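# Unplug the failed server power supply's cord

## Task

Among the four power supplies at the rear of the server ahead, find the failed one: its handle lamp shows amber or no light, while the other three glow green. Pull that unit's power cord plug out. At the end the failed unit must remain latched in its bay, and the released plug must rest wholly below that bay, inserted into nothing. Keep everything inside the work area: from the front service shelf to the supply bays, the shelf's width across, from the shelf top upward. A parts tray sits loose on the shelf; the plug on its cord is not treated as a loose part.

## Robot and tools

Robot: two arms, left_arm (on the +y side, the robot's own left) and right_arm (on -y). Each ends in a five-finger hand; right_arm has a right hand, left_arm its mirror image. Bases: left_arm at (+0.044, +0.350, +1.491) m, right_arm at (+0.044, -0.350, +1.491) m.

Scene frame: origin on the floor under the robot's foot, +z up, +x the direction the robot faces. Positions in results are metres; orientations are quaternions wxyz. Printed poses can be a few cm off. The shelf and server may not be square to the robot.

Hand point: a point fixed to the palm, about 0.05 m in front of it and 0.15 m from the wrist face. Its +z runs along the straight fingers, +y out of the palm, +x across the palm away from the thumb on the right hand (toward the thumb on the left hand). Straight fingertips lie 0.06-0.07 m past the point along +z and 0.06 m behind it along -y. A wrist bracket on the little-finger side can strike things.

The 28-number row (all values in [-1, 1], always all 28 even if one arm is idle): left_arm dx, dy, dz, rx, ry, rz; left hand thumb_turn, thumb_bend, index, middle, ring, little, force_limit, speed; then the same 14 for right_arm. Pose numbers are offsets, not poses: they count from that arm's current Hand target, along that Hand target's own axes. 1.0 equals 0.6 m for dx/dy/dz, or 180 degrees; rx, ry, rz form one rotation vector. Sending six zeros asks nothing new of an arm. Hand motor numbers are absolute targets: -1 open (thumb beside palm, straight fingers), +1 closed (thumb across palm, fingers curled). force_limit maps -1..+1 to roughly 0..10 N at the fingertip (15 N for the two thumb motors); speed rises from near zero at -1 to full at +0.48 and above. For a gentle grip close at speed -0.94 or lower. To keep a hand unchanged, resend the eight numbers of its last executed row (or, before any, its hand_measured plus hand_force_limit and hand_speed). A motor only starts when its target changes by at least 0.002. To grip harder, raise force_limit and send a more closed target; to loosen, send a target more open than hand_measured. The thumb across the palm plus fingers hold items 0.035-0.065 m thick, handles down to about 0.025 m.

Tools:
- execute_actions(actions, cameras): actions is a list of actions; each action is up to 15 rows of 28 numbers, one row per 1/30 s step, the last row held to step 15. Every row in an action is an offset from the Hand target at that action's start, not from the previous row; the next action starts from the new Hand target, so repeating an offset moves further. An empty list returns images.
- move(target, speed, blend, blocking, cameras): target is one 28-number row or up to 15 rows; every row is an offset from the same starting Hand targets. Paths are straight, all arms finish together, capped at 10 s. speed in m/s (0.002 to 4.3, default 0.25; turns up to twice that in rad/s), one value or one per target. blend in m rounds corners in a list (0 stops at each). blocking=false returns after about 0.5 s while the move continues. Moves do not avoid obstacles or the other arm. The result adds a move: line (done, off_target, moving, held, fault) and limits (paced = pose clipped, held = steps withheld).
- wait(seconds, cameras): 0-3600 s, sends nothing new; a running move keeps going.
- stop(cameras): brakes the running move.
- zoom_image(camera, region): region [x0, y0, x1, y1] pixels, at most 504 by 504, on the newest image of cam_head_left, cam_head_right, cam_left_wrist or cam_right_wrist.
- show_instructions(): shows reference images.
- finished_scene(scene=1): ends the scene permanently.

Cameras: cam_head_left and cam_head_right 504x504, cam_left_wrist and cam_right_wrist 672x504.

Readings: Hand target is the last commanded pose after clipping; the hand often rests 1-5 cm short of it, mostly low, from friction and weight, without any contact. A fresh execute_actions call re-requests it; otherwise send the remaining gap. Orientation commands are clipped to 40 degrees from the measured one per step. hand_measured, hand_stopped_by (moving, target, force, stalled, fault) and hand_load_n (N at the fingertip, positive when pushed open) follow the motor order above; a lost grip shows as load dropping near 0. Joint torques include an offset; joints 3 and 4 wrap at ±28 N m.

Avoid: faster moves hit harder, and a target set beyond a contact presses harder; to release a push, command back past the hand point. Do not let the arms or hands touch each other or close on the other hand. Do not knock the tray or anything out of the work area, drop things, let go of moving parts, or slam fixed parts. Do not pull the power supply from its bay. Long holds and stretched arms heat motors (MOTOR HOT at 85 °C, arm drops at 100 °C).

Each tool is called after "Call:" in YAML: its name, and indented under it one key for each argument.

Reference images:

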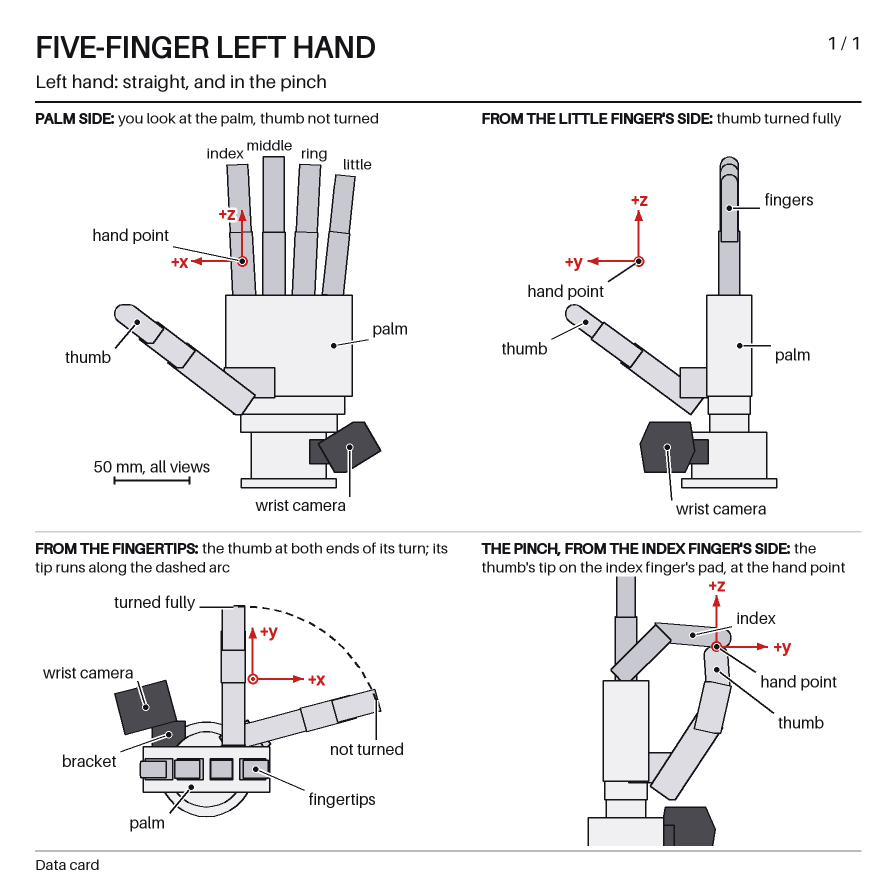

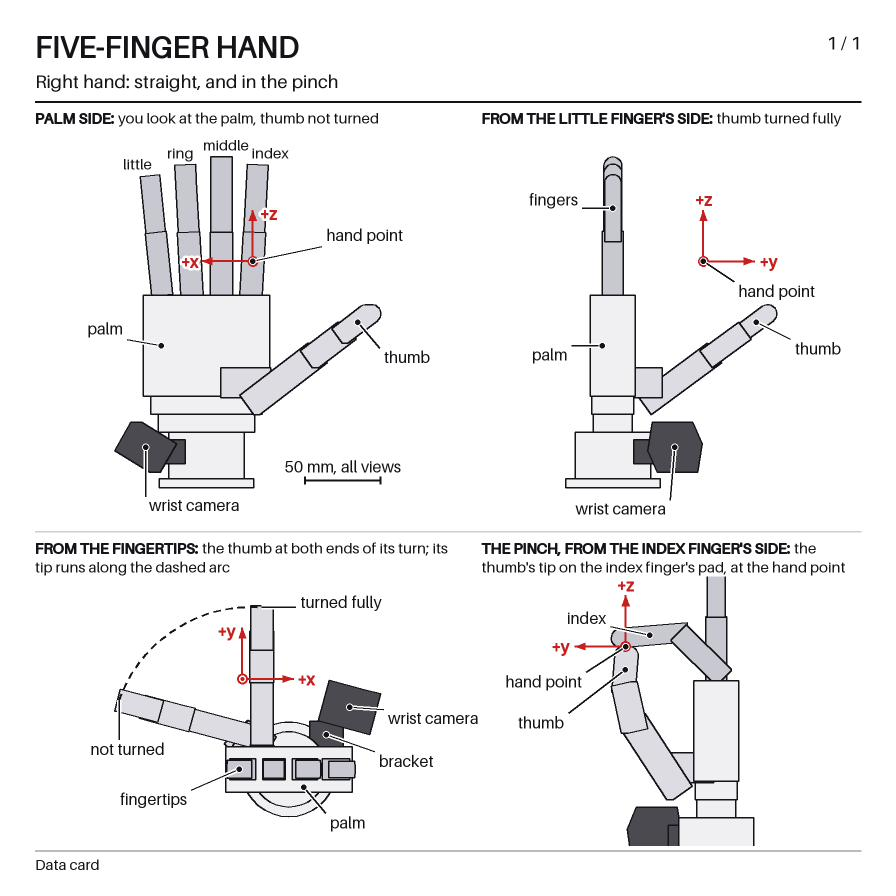

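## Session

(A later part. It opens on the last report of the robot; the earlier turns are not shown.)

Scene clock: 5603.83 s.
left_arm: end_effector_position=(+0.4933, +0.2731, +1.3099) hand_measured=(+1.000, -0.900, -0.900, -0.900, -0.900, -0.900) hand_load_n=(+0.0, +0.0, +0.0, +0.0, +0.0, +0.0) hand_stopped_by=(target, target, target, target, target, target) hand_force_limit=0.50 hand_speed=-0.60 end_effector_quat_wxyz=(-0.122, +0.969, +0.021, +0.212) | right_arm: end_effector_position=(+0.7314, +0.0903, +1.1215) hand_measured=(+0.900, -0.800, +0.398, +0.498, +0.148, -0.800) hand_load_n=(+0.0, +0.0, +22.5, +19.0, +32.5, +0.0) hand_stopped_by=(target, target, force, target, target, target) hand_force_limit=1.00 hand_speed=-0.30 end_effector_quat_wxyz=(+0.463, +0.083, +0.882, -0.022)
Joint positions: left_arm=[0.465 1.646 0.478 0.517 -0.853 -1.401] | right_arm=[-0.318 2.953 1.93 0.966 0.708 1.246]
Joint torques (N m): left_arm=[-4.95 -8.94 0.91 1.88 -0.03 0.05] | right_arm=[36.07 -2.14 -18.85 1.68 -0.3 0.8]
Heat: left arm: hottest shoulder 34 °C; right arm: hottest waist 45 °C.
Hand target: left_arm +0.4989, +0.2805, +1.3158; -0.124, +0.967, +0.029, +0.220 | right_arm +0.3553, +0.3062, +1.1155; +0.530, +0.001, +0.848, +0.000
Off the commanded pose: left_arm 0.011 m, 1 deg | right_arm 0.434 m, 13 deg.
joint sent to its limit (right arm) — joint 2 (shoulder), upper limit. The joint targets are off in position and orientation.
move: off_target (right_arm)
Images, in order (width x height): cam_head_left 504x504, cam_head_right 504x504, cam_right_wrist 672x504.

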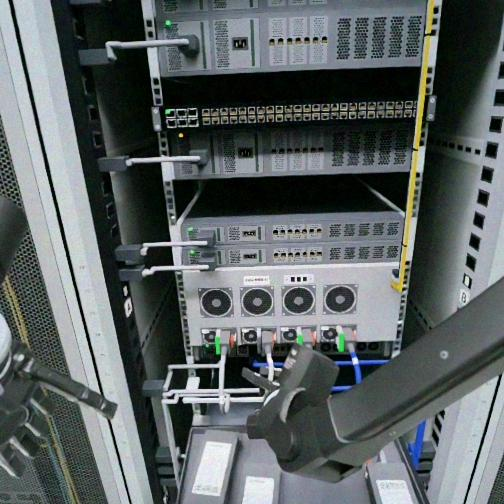

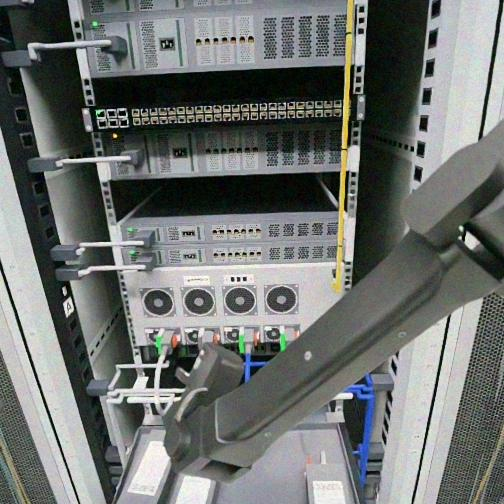

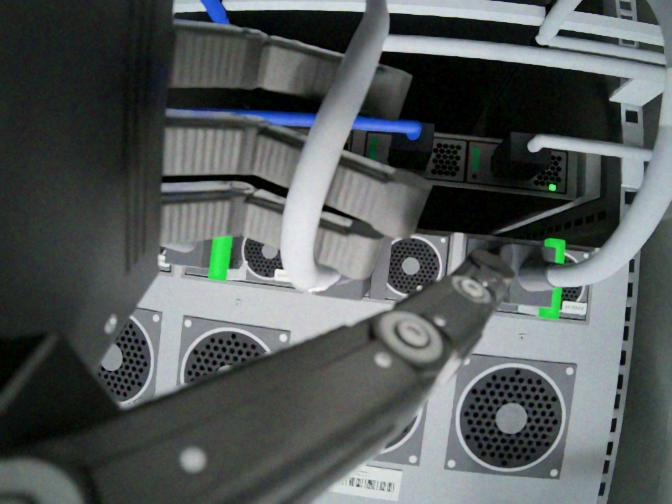

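Call:
move:
  target:
    - [0,0,0,0,0,0,1,-0.9,-0.9,-0.9,-0.9,-0.9,0.5,-0.6,0.045,0.02,-0.07,0,0,0,0.9,-0.8,0.5,0.5,0.15,-0.8,1.0,-0.3]
  speed: 0.5
  cameras: ["cam_right_wrist","cam_head_left","cam_head_right"]

Call:
zoom_image:
  camera: "cam_head_left"
  region: [190, 320, 310, 410]

Scene clock: 5610.70 s.
left_arm: end_effector_position=(+0.4933, +0.2731, +1.3099) hand_measured=(+1.000, -0.900, -0.900, -0.900, -0.900, -0.900) hand_load_n=(+0.0, +0.0, +0.0, +0.0, -0.5, +0.0) hand_stopped_by=(target, target, target, target, target, target) hand_force_limit=0.50 hand_speed=-0.60 end_effector_quat_wxyz=(-0.122, +0.969, +0.021, +0.212) | right_arm: end_effector_position=(+0.7301, +0.0904, +1.1205) hand_measured=(+0.900, -0.800, +0.398, +0.498, +0.148, -0.800) hand_load_n=(-0.5, +0.0, +22.0, +22.0, +37.0, +0.0) hand_stopped_by=(target, target, force, target, target, target) hand_force_limit=1.00 hand_speed=-0.30 end_effector_quat_wxyz=(+0.452, +0.089, +0.888, -0.013)
Joint positions: left_arm=[0.465 1.646 0.478 0.517 -0.853 -1.401] | right_arm=[-0.317 2.938 1.914 0.93 0.708 1.288]
Joint torques (N m): left_arm=[-4.95 -8.82 0.85 1.88 -0.04 0.07] | right_arm=[37.42 -0.5 -21.64 1.1 -0.35 0.84]
Heat: left arm: hottest shoulder 34 °C; right arm: hottest waist 47 °C.
Hand target: left_arm +0.4989, +0.2805, +1.3158; -0.124, +0.967, +0.029, +0.220 | right_arm +0.3056, +0.3183, +1.1097; +0.530, +0.000, +0.848, +0.000
Off the commanded pose: left_arm 0.011 m, 1 deg | right_arm 0.482 m, 14 deg.
joint sent to its limit (right arm) — joint 2 (shoulder), upper limit. The joint targets are off in position and orientation.
move: off_target (right_arm)
Images, in order (width x height): cam_head_left 504x504, cam_head_right 504x504, cam_right_wrist 672x504.

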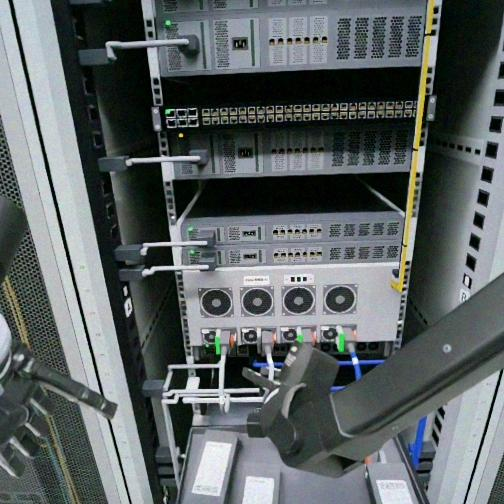

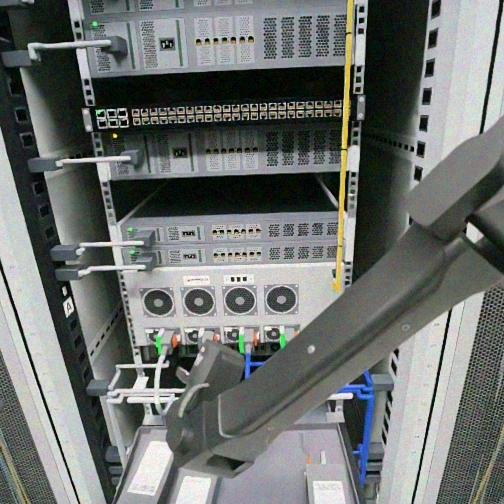

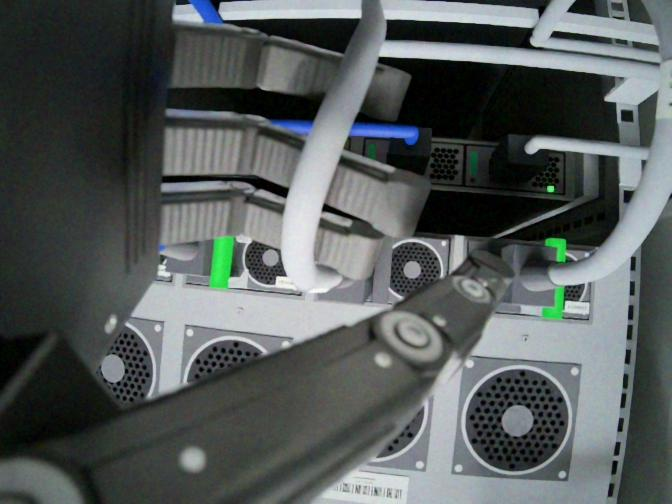

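Scaled by 4.200 from the camera's image (finer frame: 720x720).

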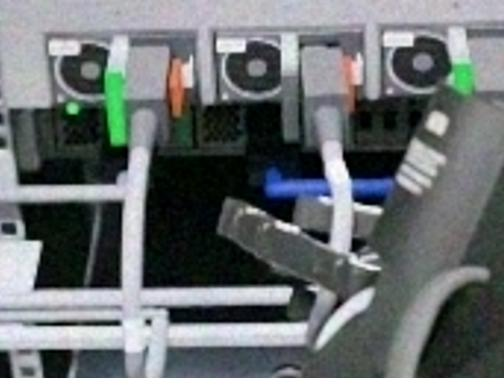

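Call:
move:
  target:
    - [0,0,0,0,0,0,1,-0.9,-0.9,-0.9,-0.9,-0.9,0.5,-0.6,0.03,0.0,-0.06,0,0.12,0,0.9,-0.8,0.5,0.5,0.15,-0.8,1.0,-0.3]
  speed: 0.5
  cameras: ["cam_right_wrist","cam_head_left","cam_head_right"]

Call:
zoom_image:
  camera: "cam_head_left"
  region: [190, 320, 310, 410]

Scene clock: 5622.30 s.
left_arm: end_effector_position=(+0.4933, +0.2731, +1.3099) hand_measured=(+1.000, -0.900, -0.900, -0.900, -0.900, -0.900) hand_load_n=(+0.0, +0.0, +0.0, +0.0, +0.0, +0.0) hand_stopped_by=(target, target, target, target, target, target) hand_force_limit=0.50 hand_speed=-0.60 end_effector_quat_wxyz=(-0.122, +0.969, +0.021, +0.212) | right_arm: end_effector_position=(+0.7275, +0.0879, +1.1164) hand_measured=(+0.900, -0.800, +0.398, +0.498, +0.094, -0.800) hand_load_n=(-0.5, +0.0, +20.5, +32.0, +39.5, +0.0) hand_stopped_by=(target, target, force, target, target, target) hand_force_limit=1.00 hand_speed=-0.30 end_effector_quat_wxyz=(+0.397, +0.157, +0.904, -0.015)
Joint positions: left_arm=[0.465 1.646 0.478 0.517 -0.853 -1.401] | right_arm=[-0.293 2.908 1.914 0.759 0.824 1.505]
Joint torques (N m): left_arm=[-4.95 -8.7 0.88 1.89 -0.06 0.06] | right_arm=[39.77 2.02 -20.41 -0.23 2.05 1.02]
Heat: left arm: hottest shoulder 34 °C; right arm: hottest waist 49 °C.
Hand target: left_arm +0.4989, +0.2805, +1.3158; -0.124, +0.967, +0.029, +0.220 | right_arm +0.2654, +0.3182, +1.1090; +0.361, +0.000, +0.932, +0.000
Off the commanded pose: left_arm 0.011 m, 1 deg | right_arm 0.516 m, 19 deg.
joint sent to its limit (right arm) — joint 2 (shoulder), upper limit. The joint targets are off in position and orientation.
move: off_target (right_arm)
Images, in order (width x height): cam_head_left 504x504, cam_head_right 504x504, cam_right_wrist 672x504.

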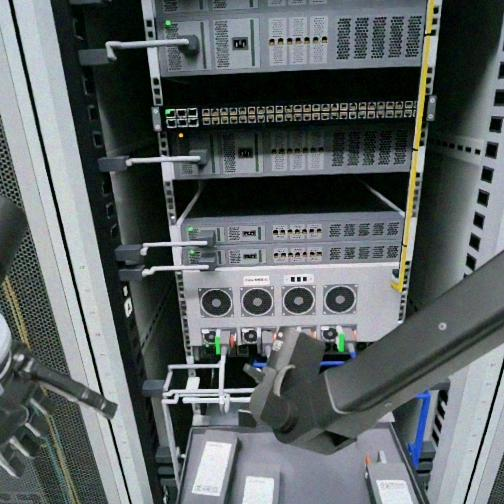

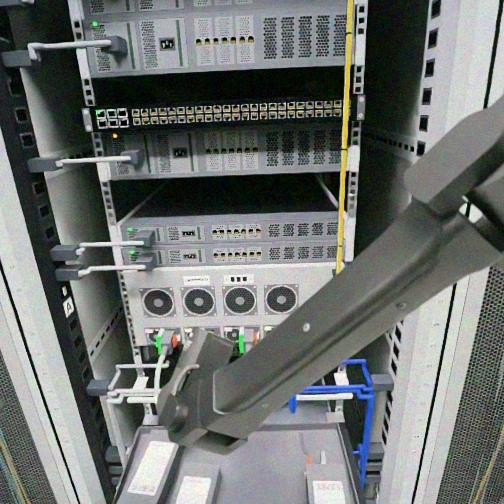

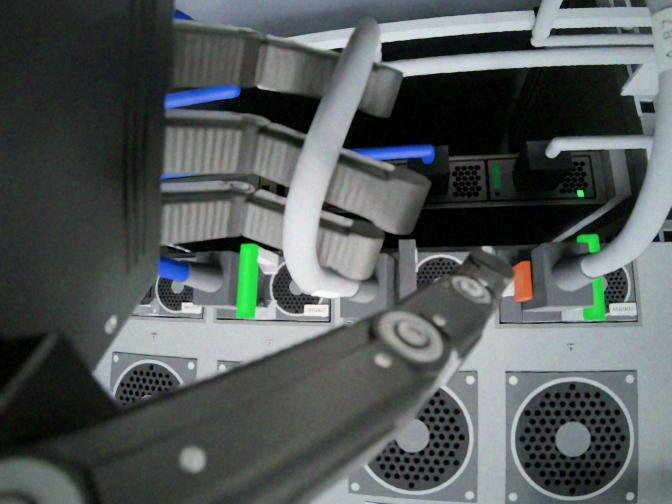

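Scaled by 4.200 from the camera's image (finer frame: 720x720).

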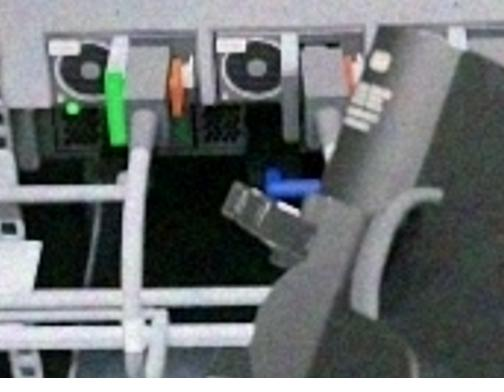

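Call:
move:
  target:
    - [0,0,0,0,0,0,1,-0.9,-0.9,-0.9,-0.9,-0.9,0.5,-0.6,0.0,-0.2,0.0,0,0,0,0.9,-0.8,0.5,0.5,0.15,-0.8,1.0,-0.3]
    - [0,0,0,0,0,0,1,-0.9,-0.9,-0.9,-0.9,-0.9,0.5,-0.6,0.0,0.08,0.0,0,0,0,0.9,-0.8,0.5,0.5,0.15,-0.8,1.0,-0.3]
  speed: 0.8
  blend: 0.02
  cameras: ["cam_right_wrist","cam_head_left","cam_head_right"]

Call:
zoom_image:
  camera: "cam_head_left"
  region: [190, 320, 310, 410]

Scene clock: 5636.33 s.
left_arm: end_effector_position=(+0.4933, +0.2731, +1.3099) hand_measured=(+1.000, -0.900, -0.900, -0.900, -0.900, -0.900) hand_load_n=(+0.0, +0.0, +0.0, +0.0, +0.0, +0.0) hand_stopped_by=(target, target, target, target, target, target) hand_force_limit=0.50 hand_speed=-0.60 end_effector_quat_wxyz=(-0.122, +0.969, +0.021, +0.212) | right_arm: end_effector_position=(+0.7271, +0.0891, +1.1165) hand_measured=(+0.900, -0.800, +0.398, +0.496, +0.076, -0.800) hand_load_n=(+0.0, +0.0, +18.0, +35.0, +39.5, +0.0) hand_stopped_by=(target, target, force, target, target, target) hand_force_limit=1.00 hand_speed=-0.30 end_effector_quat_wxyz=(+0.380, +0.177, +0.908, -0.008)
Joint positions: left_arm=[0.465 1.646 0.478 0.517 -0.853 -1.401] | right_arm=[-0.287 2.897 1.914 0.694 0.839 1.584]
Joint torques (N m): left_arm=[-4.95 -8.88 0.91 1.91 -0.05 0.06] | right_arm=[42.17 2.61 -18.73 -1.1 1.58 0.9]
Heat: left arm: hottest shoulder 34 °C; right arm: hottest waist 52 °C.
Hand target: left_arm +0.4989, +0.2805, +1.3158; -0.124, +0.967, +0.029, +0.220 | right_arm +0.2655, +0.3662, +1.1092; +0.361, +0.000, +0.932, +0.000
Off the commanded pose: left_arm 0.011 m, 1 deg | right_arm 0.539 m, 21 deg.
joint sent to its limit (right arm) — joint 2 (shoulder), upper limit. The joint targets are off in position and orientation.
move: off_target (right_arm)
Images, in order (width x height): cam_head_left 504x504, cam_head_right 504x504, cam_right_wrist 672x504.

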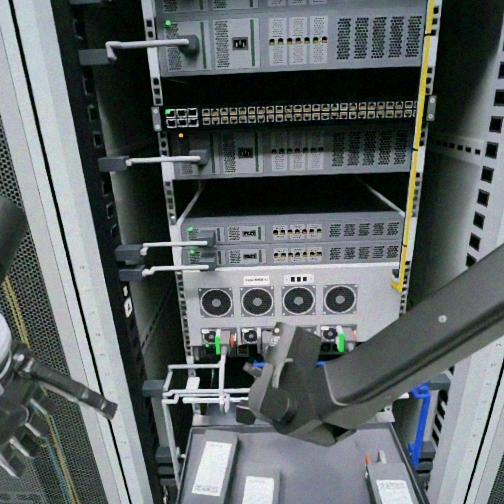

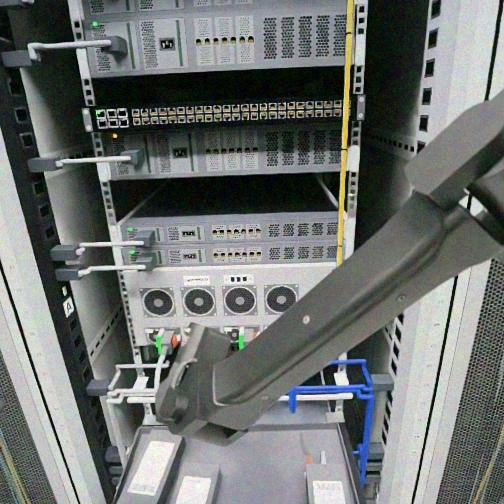

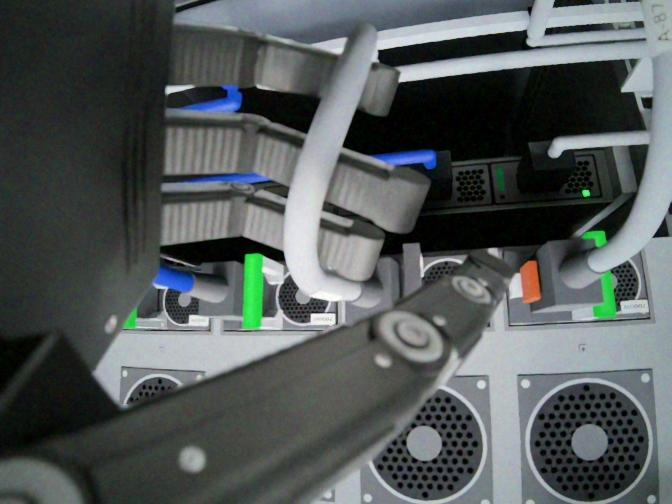

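Scaled by 4.200 from the camera's image (finer frame: 720x720).

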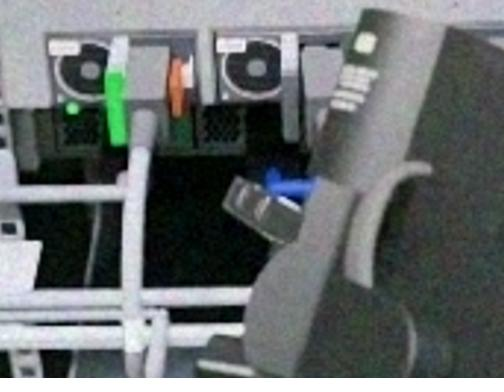

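Call:
zoom_image:
  camera: "cam_right_wrist"
  region: [280, 220, 440, 340]

Call:
zoom_image:
  camera: "cam_right_wrist"
  region: [500, 220, 660, 340]

Scaled by 3.150 from the camera's image (finer frame: 960x720).

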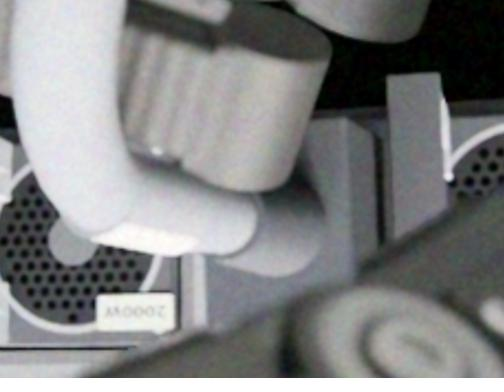

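Scaled by 3.150 from the camera's image (finer frame: 960x720).

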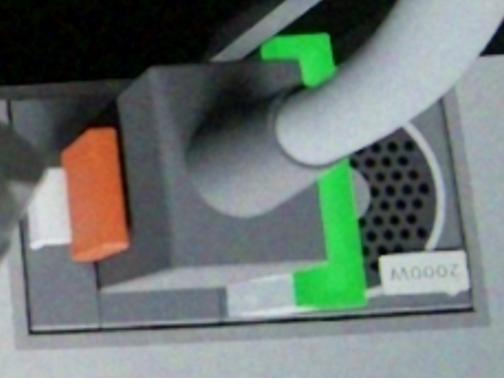

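Call:
move:
  target:
    - [0,0,0,0,0,0,1,-0.9,-0.9,-0.9,-0.9,-0.9,0.5,-0.6,-0.62,-0.3937,0.541,0,-0.12,0,0.9,-0.8,0.5,0.5,0.15,-0.8,1.0,-0.3]
  speed: 0.4
  cameras: ["cam_right_wrist","cam_head_left","cam_head_right"]

Call:
zoom_image:
  camera: "cam_head_left"
  region: [190, 320, 310, 410]

Scene clock: 5655.50 s.
left_arm: end_effector_position=(+0.4933, +0.2731, +1.3099) hand_measured=(+1.000, -0.900, -0.900, -0.900, -0.900, -0.900) hand_load_n=(+0.0, +0.0, +0.0, +0.0, -0.5, +0.0) hand_stopped_by=(target, target, target, target, target, target) hand_force_limit=0.50 hand_speed=-0.60 end_effector_quat_wxyz=(-0.122, +0.969, +0.021, +0.212) | right_arm: end_effector_position=(+0.7583, +0.1239, +1.1258) hand_measured=(+0.900, -0.800, +0.400, +0.500, +0.074, -0.800) hand_load_n=(-0.5, +0.0, +0.5, +0.0, +0.0, +0.5) hand_stopped_by=(target, target, force, target, target, target) hand_force_limit=1.00 hand_speed=-0.30 end_effector_quat_wxyz=(+0.529, +0.012, +0.848, -0.001)
Joint positions: left_arm=[0.465 1.646 0.478 0.517 -0.853 -1.401] | right_arm=[-0.335 3.058 2.13 0.983 0.527 1.083]
Joint torques (N m): left_arm=[-4.89 -8.82 0.92 1.88 -0.04 0.07] | right_arm=[14.92 -15.97 6.3 0.99 -1.24 0.03]
Heat: left arm: hottest shoulder 34 °C; right arm: hottest waist 56 °C.
Hand target: left_arm +0.4989, +0.2805, +1.3158; -0.124, +0.967, +0.029, +0.220 | right_arm +0.7589, +0.1298, +1.1201; +0.530, +0.000, +0.848, +0.000
Off the commanded pose: left_arm 0.011 m, 1 deg | right_arm 0.008 m, 1 deg.
move: done
Images, in order (width x height): cam_head_left 504x504, cam_head_right 504x504, cam_right_wrist 672x504.

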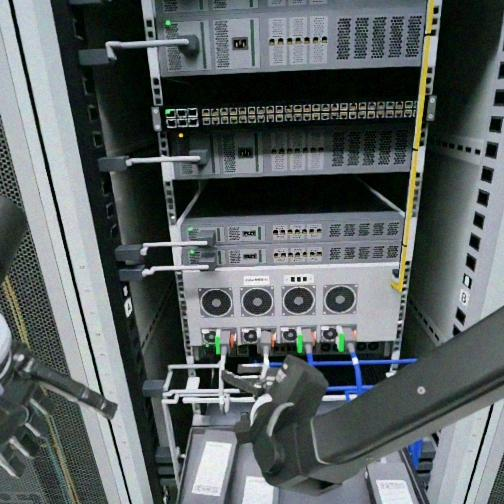

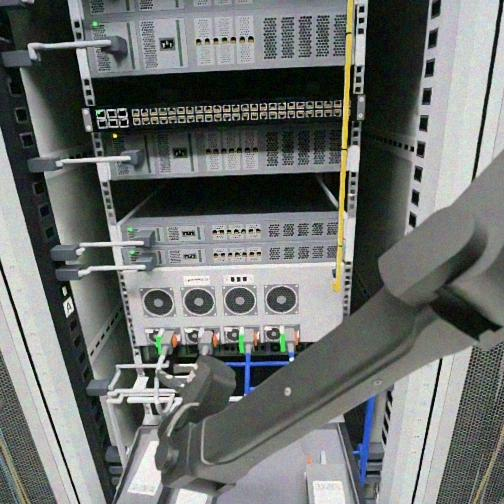

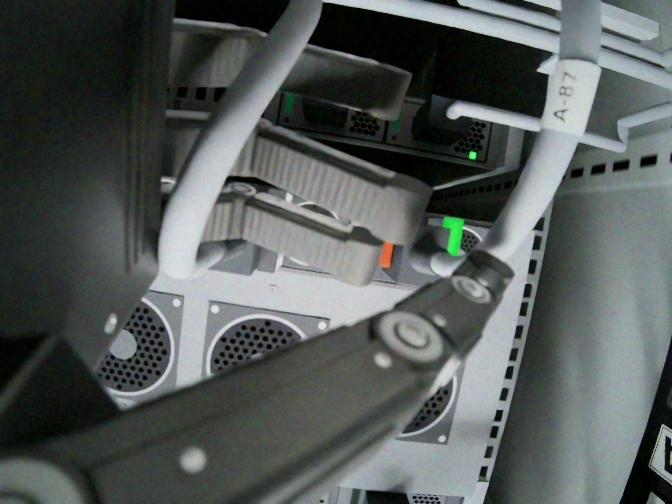

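Scaled by 4.200 from the camera's image (finer frame: 720x720).

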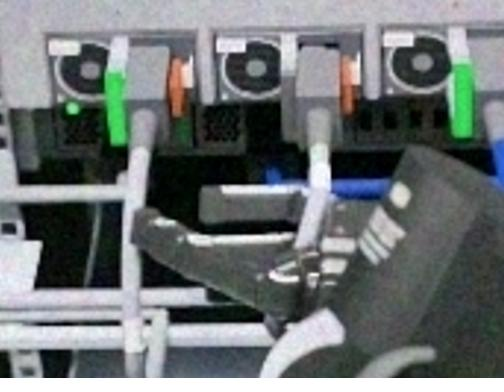

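Call:
move:
  target:
    - [0,0,0,0,0,0,1,-0.9,-0.9,-0.9,-0.9,-0.9,0.5,-0.6,0.2475,0.1167,-0.508,0,0,0,0.9,-0.8,0.5,0.5,0.15,-0.8,1.0,-0.3]
  speed: 1.5
  cameras: ["cam_right_wrist","cam_head_left","cam_head_right"]

Call:
zoom_image:
  camera: "cam_head_left"
  region: [190, 320, 310, 410]

Scene clock: 5662.83 s.
left_arm: end_effector_position=(+0.4933, +0.2731, +1.3099) hand_measured=(+1.000, -0.900, -0.900, -0.900, -0.900, -0.900) hand_load_n=(+0.0, +0.0, +0.0, +0.0, +0.0, +0.0) hand_stopped_by=(target, target, target, target, target, target) hand_force_limit=0.50 hand_speed=-0.60 end_effector_quat_wxyz=(-0.122, +0.969, +0.021, +0.212) | right_arm: end_effector_position=(+0.7297, +0.0997, +1.1225) hand_measured=(+0.900, -0.800, +0.398, +0.500, +0.072, -0.800) hand_load_n=(+0.0, +0.0, +11.5, +1.0, +27.0, +0.0) hand_stopped_by=(target, target, force, target, target, target) hand_force_limit=1.00 hand_speed=-0.30 end_effector_quat_wxyz=(+0.510, +0.018, +0.860, -0.026)
Joint positions: left_arm=[0.465 1.646 0.478 0.517 -0.853 -1.401] | right_arm=[-0.335 2.995 1.96 1.072 0.592 1.076]
Joint torques (N m): left_arm=[-4.89 -8.94 0.9 1.94 -0.04 0.06] | right_arm=[27.69 -4.78 -17.63 4.82 1.41 1.05]
Heat: left arm: hottest shoulder 34 °C; right arm: hottest waist 54 °C.
Hand target: left_arm +0.4989, +0.2805, +1.3158; -0.124, +0.967, +0.029, +0.220 | right_arm +0.4197, +0.2000, +1.1204; +0.530, +0.000, +0.848, +0.000
Off the commanded pose: left_arm 0.011 m, 1 deg | right_arm 0.326 m, 4 deg.
joint sent to its limit (right arm) — joint 2 (shoulder), upper limit. The joint targets are off in position and orientation.
move: off_target (right_arm)
Images, in order (width x height): cam_head_left 504x504, cam_head_right 504x504, cam_right_wrist 672x504.

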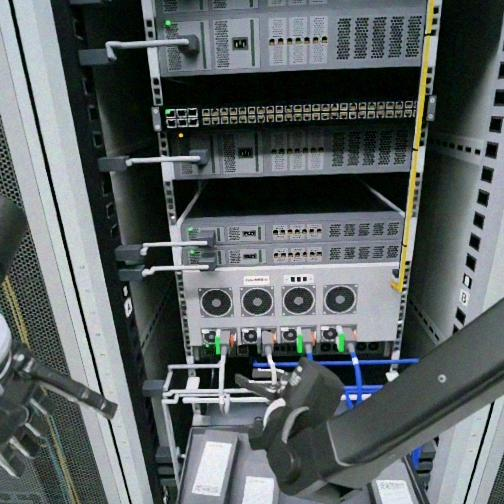

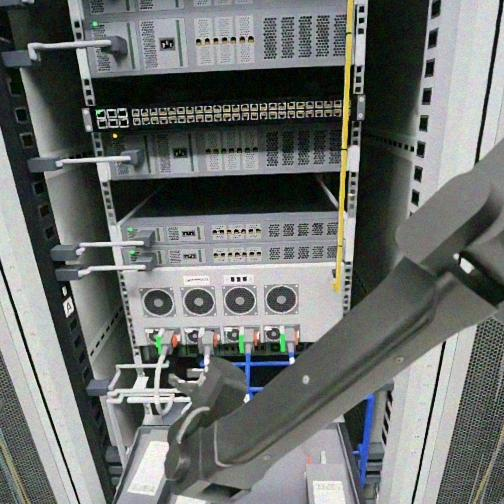

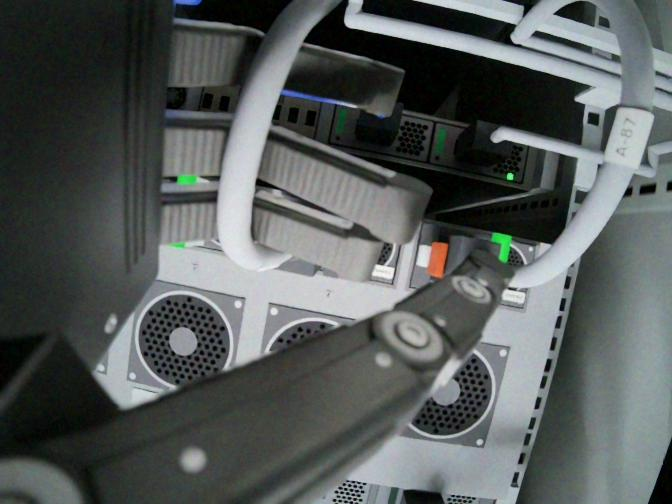

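Scaled by 4.200 from the camera's image (finer frame: 720x720).

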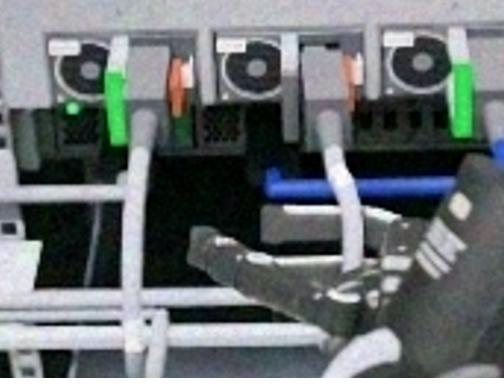

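Call:
move:
  target:
    - [0,0,0,0,0,0,1,-0.9,-0.9,-0.9,-0.9,-0.9,0.5,-0.6,0.073,0.15,-0.1498,0,0,0,0.9,-0.8,0.5,0.5,0.15,-0.8,1.0,-0.3]
  speed: 1.0
  cameras: ["cam_right_wrist","cam_head_left"]

Scene clock: 5670.60 s.
left_arm: end_effector_position=(+0.4933, +0.2731, +1.3099) hand_measured=(+1.000, -0.900, -0.900, -0.900, -0.900, -0.900) hand_load_n=(+0.0, +0.0, +0.0, +0.0, +0.0, +0.0) hand_stopped_by=(target, target, target, target, target, target) hand_force_limit=0.50 hand_speed=-0.60 end_effector_quat_wxyz=(-0.122, +0.969, +0.021, +0.212) | right_arm: end_effector_position=(+0.7262, +0.1043, +1.1190) hand_measured=(+0.900, -0.800, +0.398, +0.500, +0.072, -0.800) hand_load_n=(+0.0, +0.0, +7.5, +1.5, +35.5, +0.0) hand_stopped_by=(target, target, force, target, target, target) hand_force_limit=1.00 hand_speed=-0.30 end_effector_quat_wxyz=(+0.463, +0.056, +0.884, -0.002)
Joint positions: left_arm=[0.465 1.646 0.478 0.517 -0.853 -1.401] | right_arm=[-0.318 2.956 1.93 0.941 0.652 1.235]
Joint torques (N m): left_arm=[-4.89 -8.82 0.85 1.91 -0.03 0.05] | right_arm=[35.96 -2.84 -20.83 2.03 1.23 0.86]
Heat: left arm: hottest shoulder 34 °C; right arm: hottest waist 53 °C.
Hand target: left_arm +0.4989, +0.2805, +1.3158; -0.124, +0.967, +0.029, +0.220 | right_arm +0.3200, +0.2900, +1.1204; +0.530, +0.000, +0.848, +0.000
Off the commanded pose: left_arm 0.011 m, 1 deg | right_arm 0.447 m, 11 deg.
joint sent to its limit (right arm) — joint 2 (shoulder), upper limit. The joint targets are off in position and orientation.
move: off_target (right_arm)
Images, in order (width x height): cam_head_left 504x504, cam_right_wrist 672x504.

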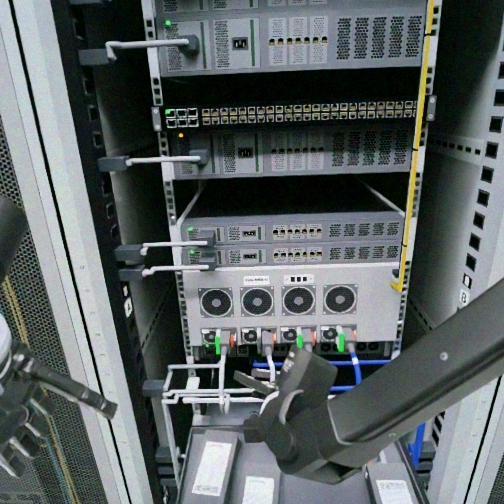

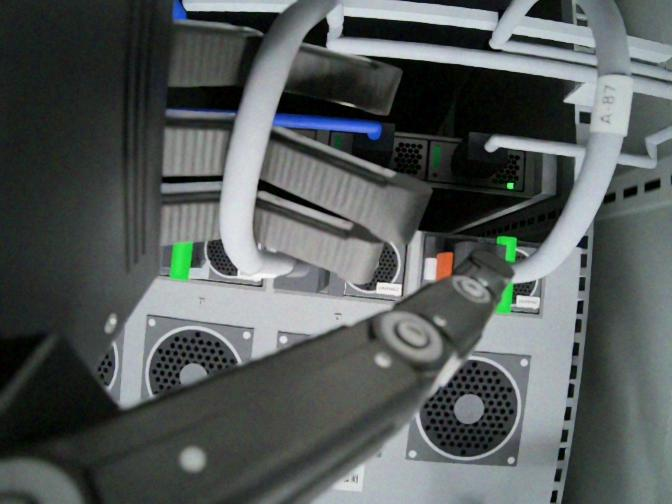

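Call:
zoom_image:
  camera: "cam_right_wrist"
  region: [220, 220, 360, 320]

Call:
zoom_image:
  camera: "cam_head_left"
  region: [236, 322, 296, 366]

Scaled by 3.600 from the camera's image (finer frame: 960x720).

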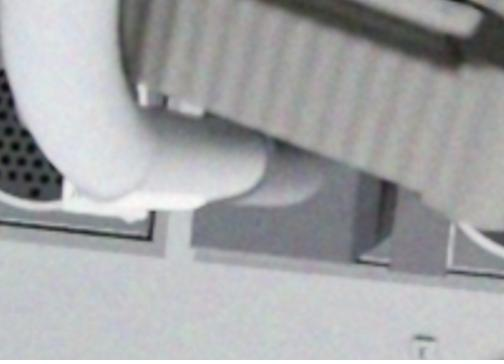

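Scaled by 8.400 from the camera's image (finer frame: 720x720).

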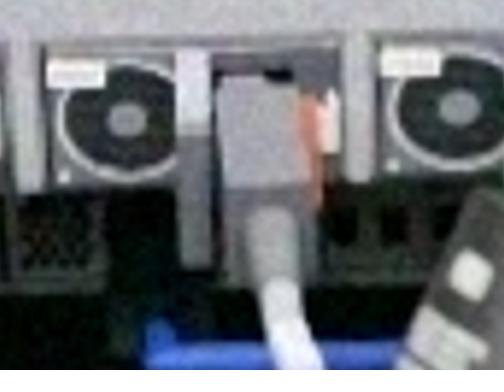

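Call:
zoom_image:
  camera: "cam_head_left"
  region: [196, 322, 256, 366]

Call:
zoom_image:
  camera: "cam_head_left"
  region: [276, 322, 336, 366]

Scaled by 8.400 from the camera's image (finer frame: 720x720).

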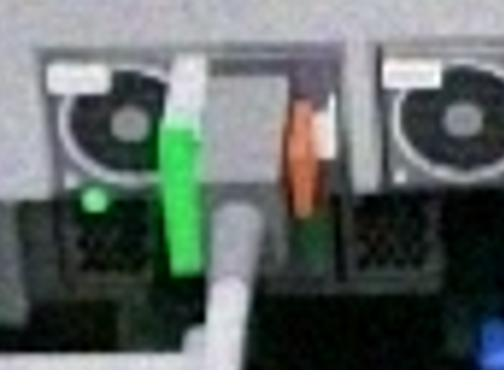

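Scaled by 8.400 from the camera's image (finer frame: 720x720).

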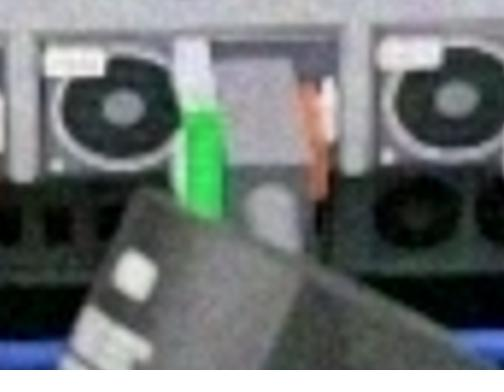

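Call:
move:
  target:
    - [0,0,0,0,0,0,1,-0.9,-0.9,-0.9,-0.9,-0.9,0.5,-0.6,-0.3205,-0.2667,0.6578,0,0,0,0.9,-0.8,0.5,0.5,0.15,-0.8,1.0,-0.3]
  speed: 0.5
  cameras: ["cam_right_wrist","cam_head_left"]

Call:
zoom_image:
  camera: "cam_head_left"
  region: [236, 322, 296, 366]

Scene clock: 5699.77 s.
left_arm: end_effector_position=(+0.4933, +0.2731, +1.3099) hand_measured=(+1.000, -0.900, -0.900, -0.900, -0.900, -0.900) hand_load_n=(+0.0, +0.0, +0.0, +0.0, +0.0, +0.0) hand_stopped_by=(target, target, target, target, target, target) hand_force_limit=0.50 hand_speed=-0.60 end_effector_quat_wxyz=(-0.122, +0.969, +0.021, +0.212) | right_arm: end_effector_position=(+0.7557, +0.1234, +1.1218) hand_measured=(+0.900, -0.800, +0.400, +0.500, +0.074, -0.800) hand_load_n=(+0.0, +0.0, +0.0, +0.0, +0.0, +0.5) hand_stopped_by=(target, target, force, target, target, target) hand_force_limit=1.00 hand_speed=-0.30 end_effector_quat_wxyz=(+0.527, +0.010, +0.850, -0.001)
Joint positions: left_arm=[0.465 1.646 0.478 0.517 -0.853 -1.401] | right_arm=[-0.337 3.061 2.128 0.981 0.527 1.082]
Joint torques (N m): left_arm=[-5.01 -8.82 0.87 1.91 -0.04 0.06] | right_arm=[14.97 -17.03 6.61 1.1 -1.22 0.1]
Heat: left arm: hottest shoulder 34 °C; right arm: hottest waist 55 °C.
Hand target: left_arm +0.4989, +0.2805, +1.3158; -0.124, +0.967, +0.029, +0.220 | right_arm +0.7590, +0.1295, +1.1200; +0.530, +0.000, +0.848, +0.000
Off the commanded pose: left_arm 0.011 m, 1 deg | right_arm 0.007 m, 1 deg.
move: done
Images, in order (width x height): cam_head_left 504x504, cam_right_wrist 672x504.

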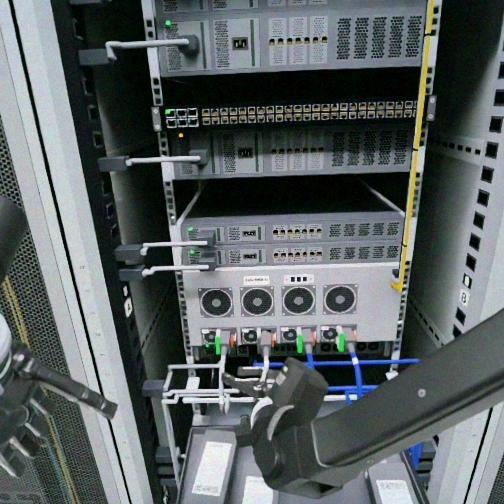

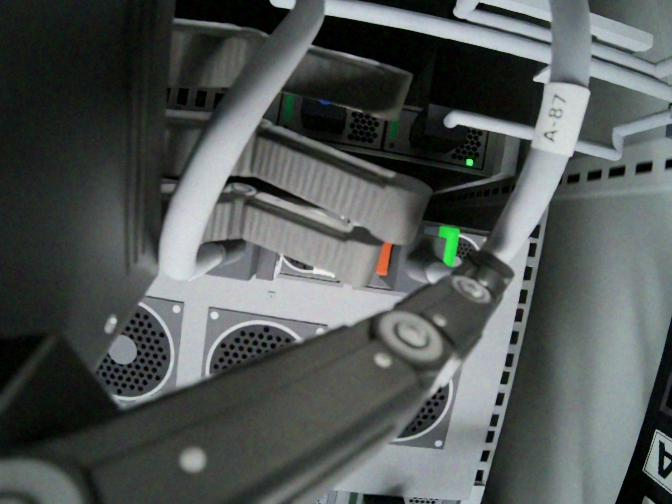

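Scaled by 8.400 from the camera's image (finer frame: 720x720).

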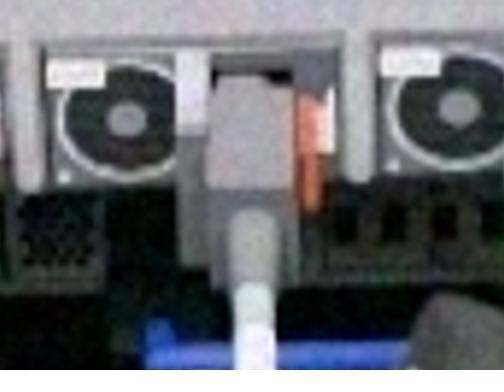

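Call:
move:
  target:
    - [0,0,0,0,0,0,1,-0.9,-0.9,-0.9,-0.9,-0.9,0.5,-0.6,0.328,0.234,-0.654,0,0,0,0.9,-0.8,0.5,0.5,0.15,-0.8,1.0,-0.3]
  speed: 2.0
  cameras: ["cam_right_wrist","cam_head_left"]

Call:
zoom_image:
  camera: "cam_head_left"
  region: [236, 322, 296, 366]

Scene clock: 5707.70 s.
left_arm: end_effector_position=(+0.4933, +0.2731, +1.3099) hand_measured=(+1.000, -0.900, -0.900, -0.900, -0.900, -0.900) hand_load_n=(+0.0, +0.0, +0.0, +0.0, +0.0, +0.0) hand_stopped_by=(target, target, target, target, target, target) hand_force_limit=0.50 hand_speed=-0.60 end_effector_quat_wxyz=(-0.122, +0.969, +0.021, +0.212) | right_arm: end_effector_position=(+0.6315, +0.1118, +1.1587) hand_measured=(+0.900, -0.800, +0.400, +0.500, +0.010, -0.800) hand_load_n=(-4.5, +0.0, +0.0, +11.0, +29.0, +0.0) hand_stopped_by=(target, target, force, target, target, target) hand_force_limit=1.00 hand_speed=-0.30 end_effector_quat_wxyz=(+0.467, +0.145, +0.872, -0.001)
Joint positions: left_arm=[0.465 1.646 0.478 0.517 -0.853 -1.401] | right_arm=[-0.201 2.954 1.707 1.206 0.839 1.37]
Joint torques (N m): left_arm=[-5.01 -8.76 0.88 1.88 -0.04 0.06] | right_arm=[31.91 -0.03 -16.72 0.68 -0.98 0.09]
Heat: left arm: hottest shoulder 34 °C; right arm: hottest waist 53 °C.
Hand target: left_arm +0.4989, +0.2805, +1.3158; -0.124, +0.967, +0.029, +0.220 | right_arm +0.3199, +0.2704, +1.1154; +0.530, +0.000, +0.848, +0.000
Off the commanded pose: left_arm 0.011 m, 1 deg | right_arm 0.352 m, 18 deg.
joint sent to its limit (right arm) — joint 2 (shoulder), upper limit. The joint targets are off in position and orientation.
move: off_target (right_arm)
Images, in order (width x height): cam_head_left 504x504, cam_right_wrist 672x504.

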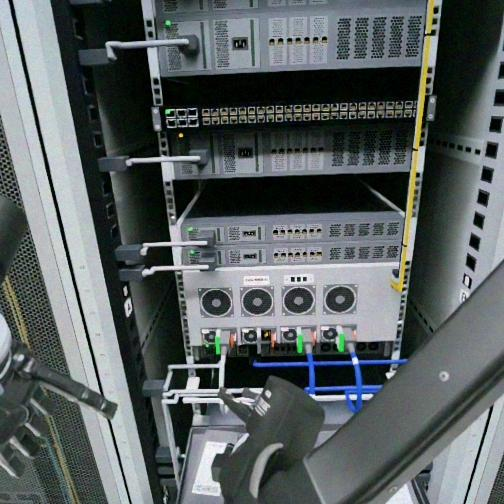

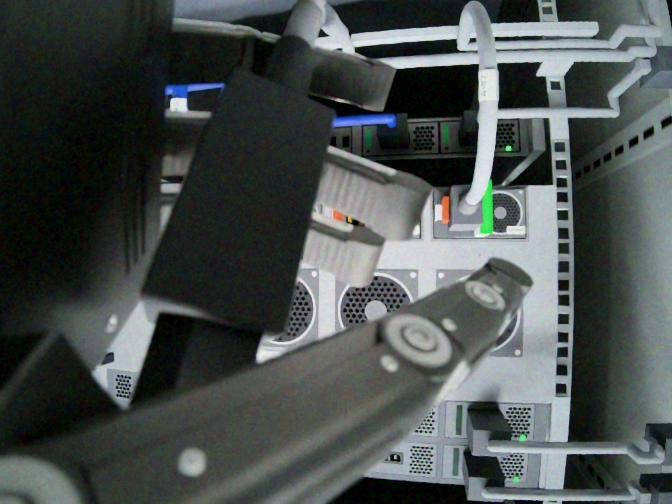

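Scaled by 8.400 from the camera's image (finer frame: 720x720).

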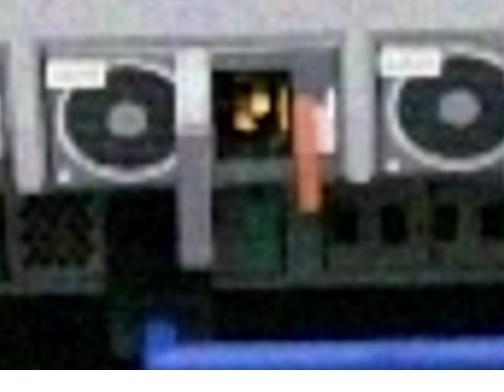

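Call:
move:
  target:
    - [0,0,0,0,0,0,1,-0.9,-0.9,-0.9,-0.9,-0.9,0.5,-0.6,-0.24,-0.22,0.38,0,0,0,0.9,-0.8,0.5,0.5,0.15,-0.8,1.0,-0.3]
  speed: 0.12
  cameras: ["all"]

Scene clock: 5718.60 s.
left_arm: end_effector_position=(+0.4933, +0.2731, +1.3099) hand_measured=(+1.000, -0.900, -0.900, -0.900, -0.900, -0.900) hand_load_n=(+0.0, +0.0, +0.0, +0.0, -0.5, -0.5) hand_stopped_by=(target, target, target, target, target, target) hand_force_limit=0.50 hand_speed=-0.60 end_effector_quat_wxyz=(-0.122, +0.969, +0.021, +0.212) | right_arm: end_effector_position=(+0.6354, +0.1129, +1.1594) hand_measured=(+0.900, -0.800, +0.400, +0.500, +0.010, -0.800) hand_load_n=(-0.5, +0.0, +0.0, +2.0, +7.5, +0.0) hand_stopped_by=(target, target, force, target, target, target) hand_force_limit=1.00 hand_speed=-0.30 end_effector_quat_wxyz=(+0.538, +0.031, +0.842, -0.015)
Joint positions: left_arm=[0.465 1.646 0.478 0.517 -0.853 -1.401] | right_arm=[-0.252 2.993 1.723 1.378 0.638 1.066]
Joint torques (N m): left_arm=[-4.89 -8.82 0.9 1.94 -0.05 0.07] | right_arm=[15.27 -11.34 0.03 2.36 -1.16 0.13]
Heat: left arm: hottest shoulder 34 °C; right arm: hottest waist 53 °C.
Hand target: left_arm +0.4989, +0.2805, +1.3158; -0.124, +0.967, +0.029, +0.220 | right_arm +0.5880, +0.1382, +1.1447; +0.530, +0.000, +0.848, +0.000
Off the commanded pose: left_arm 0.011 m, 1 deg | right_arm 0.056 m, 4 deg.
move: off_target (right_arm)

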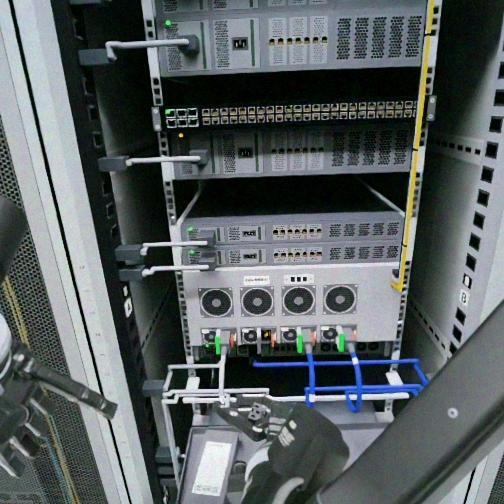

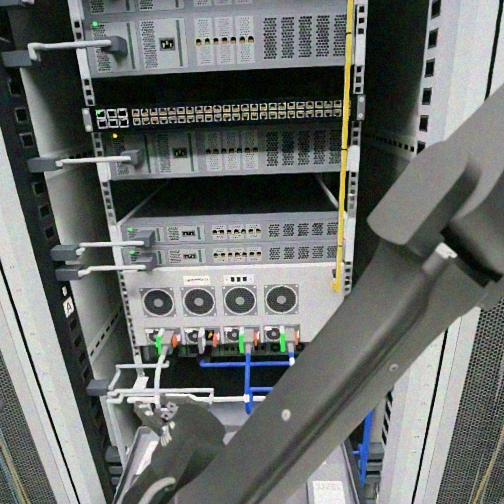

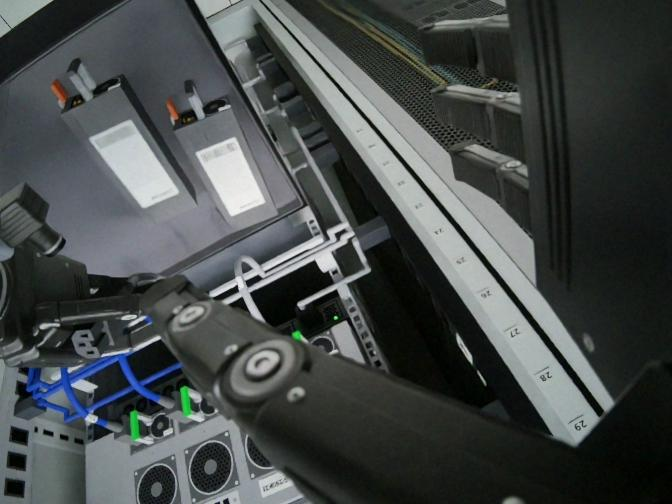

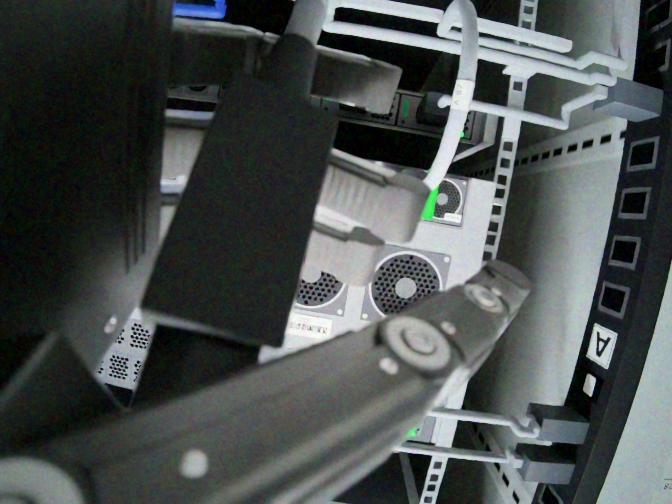

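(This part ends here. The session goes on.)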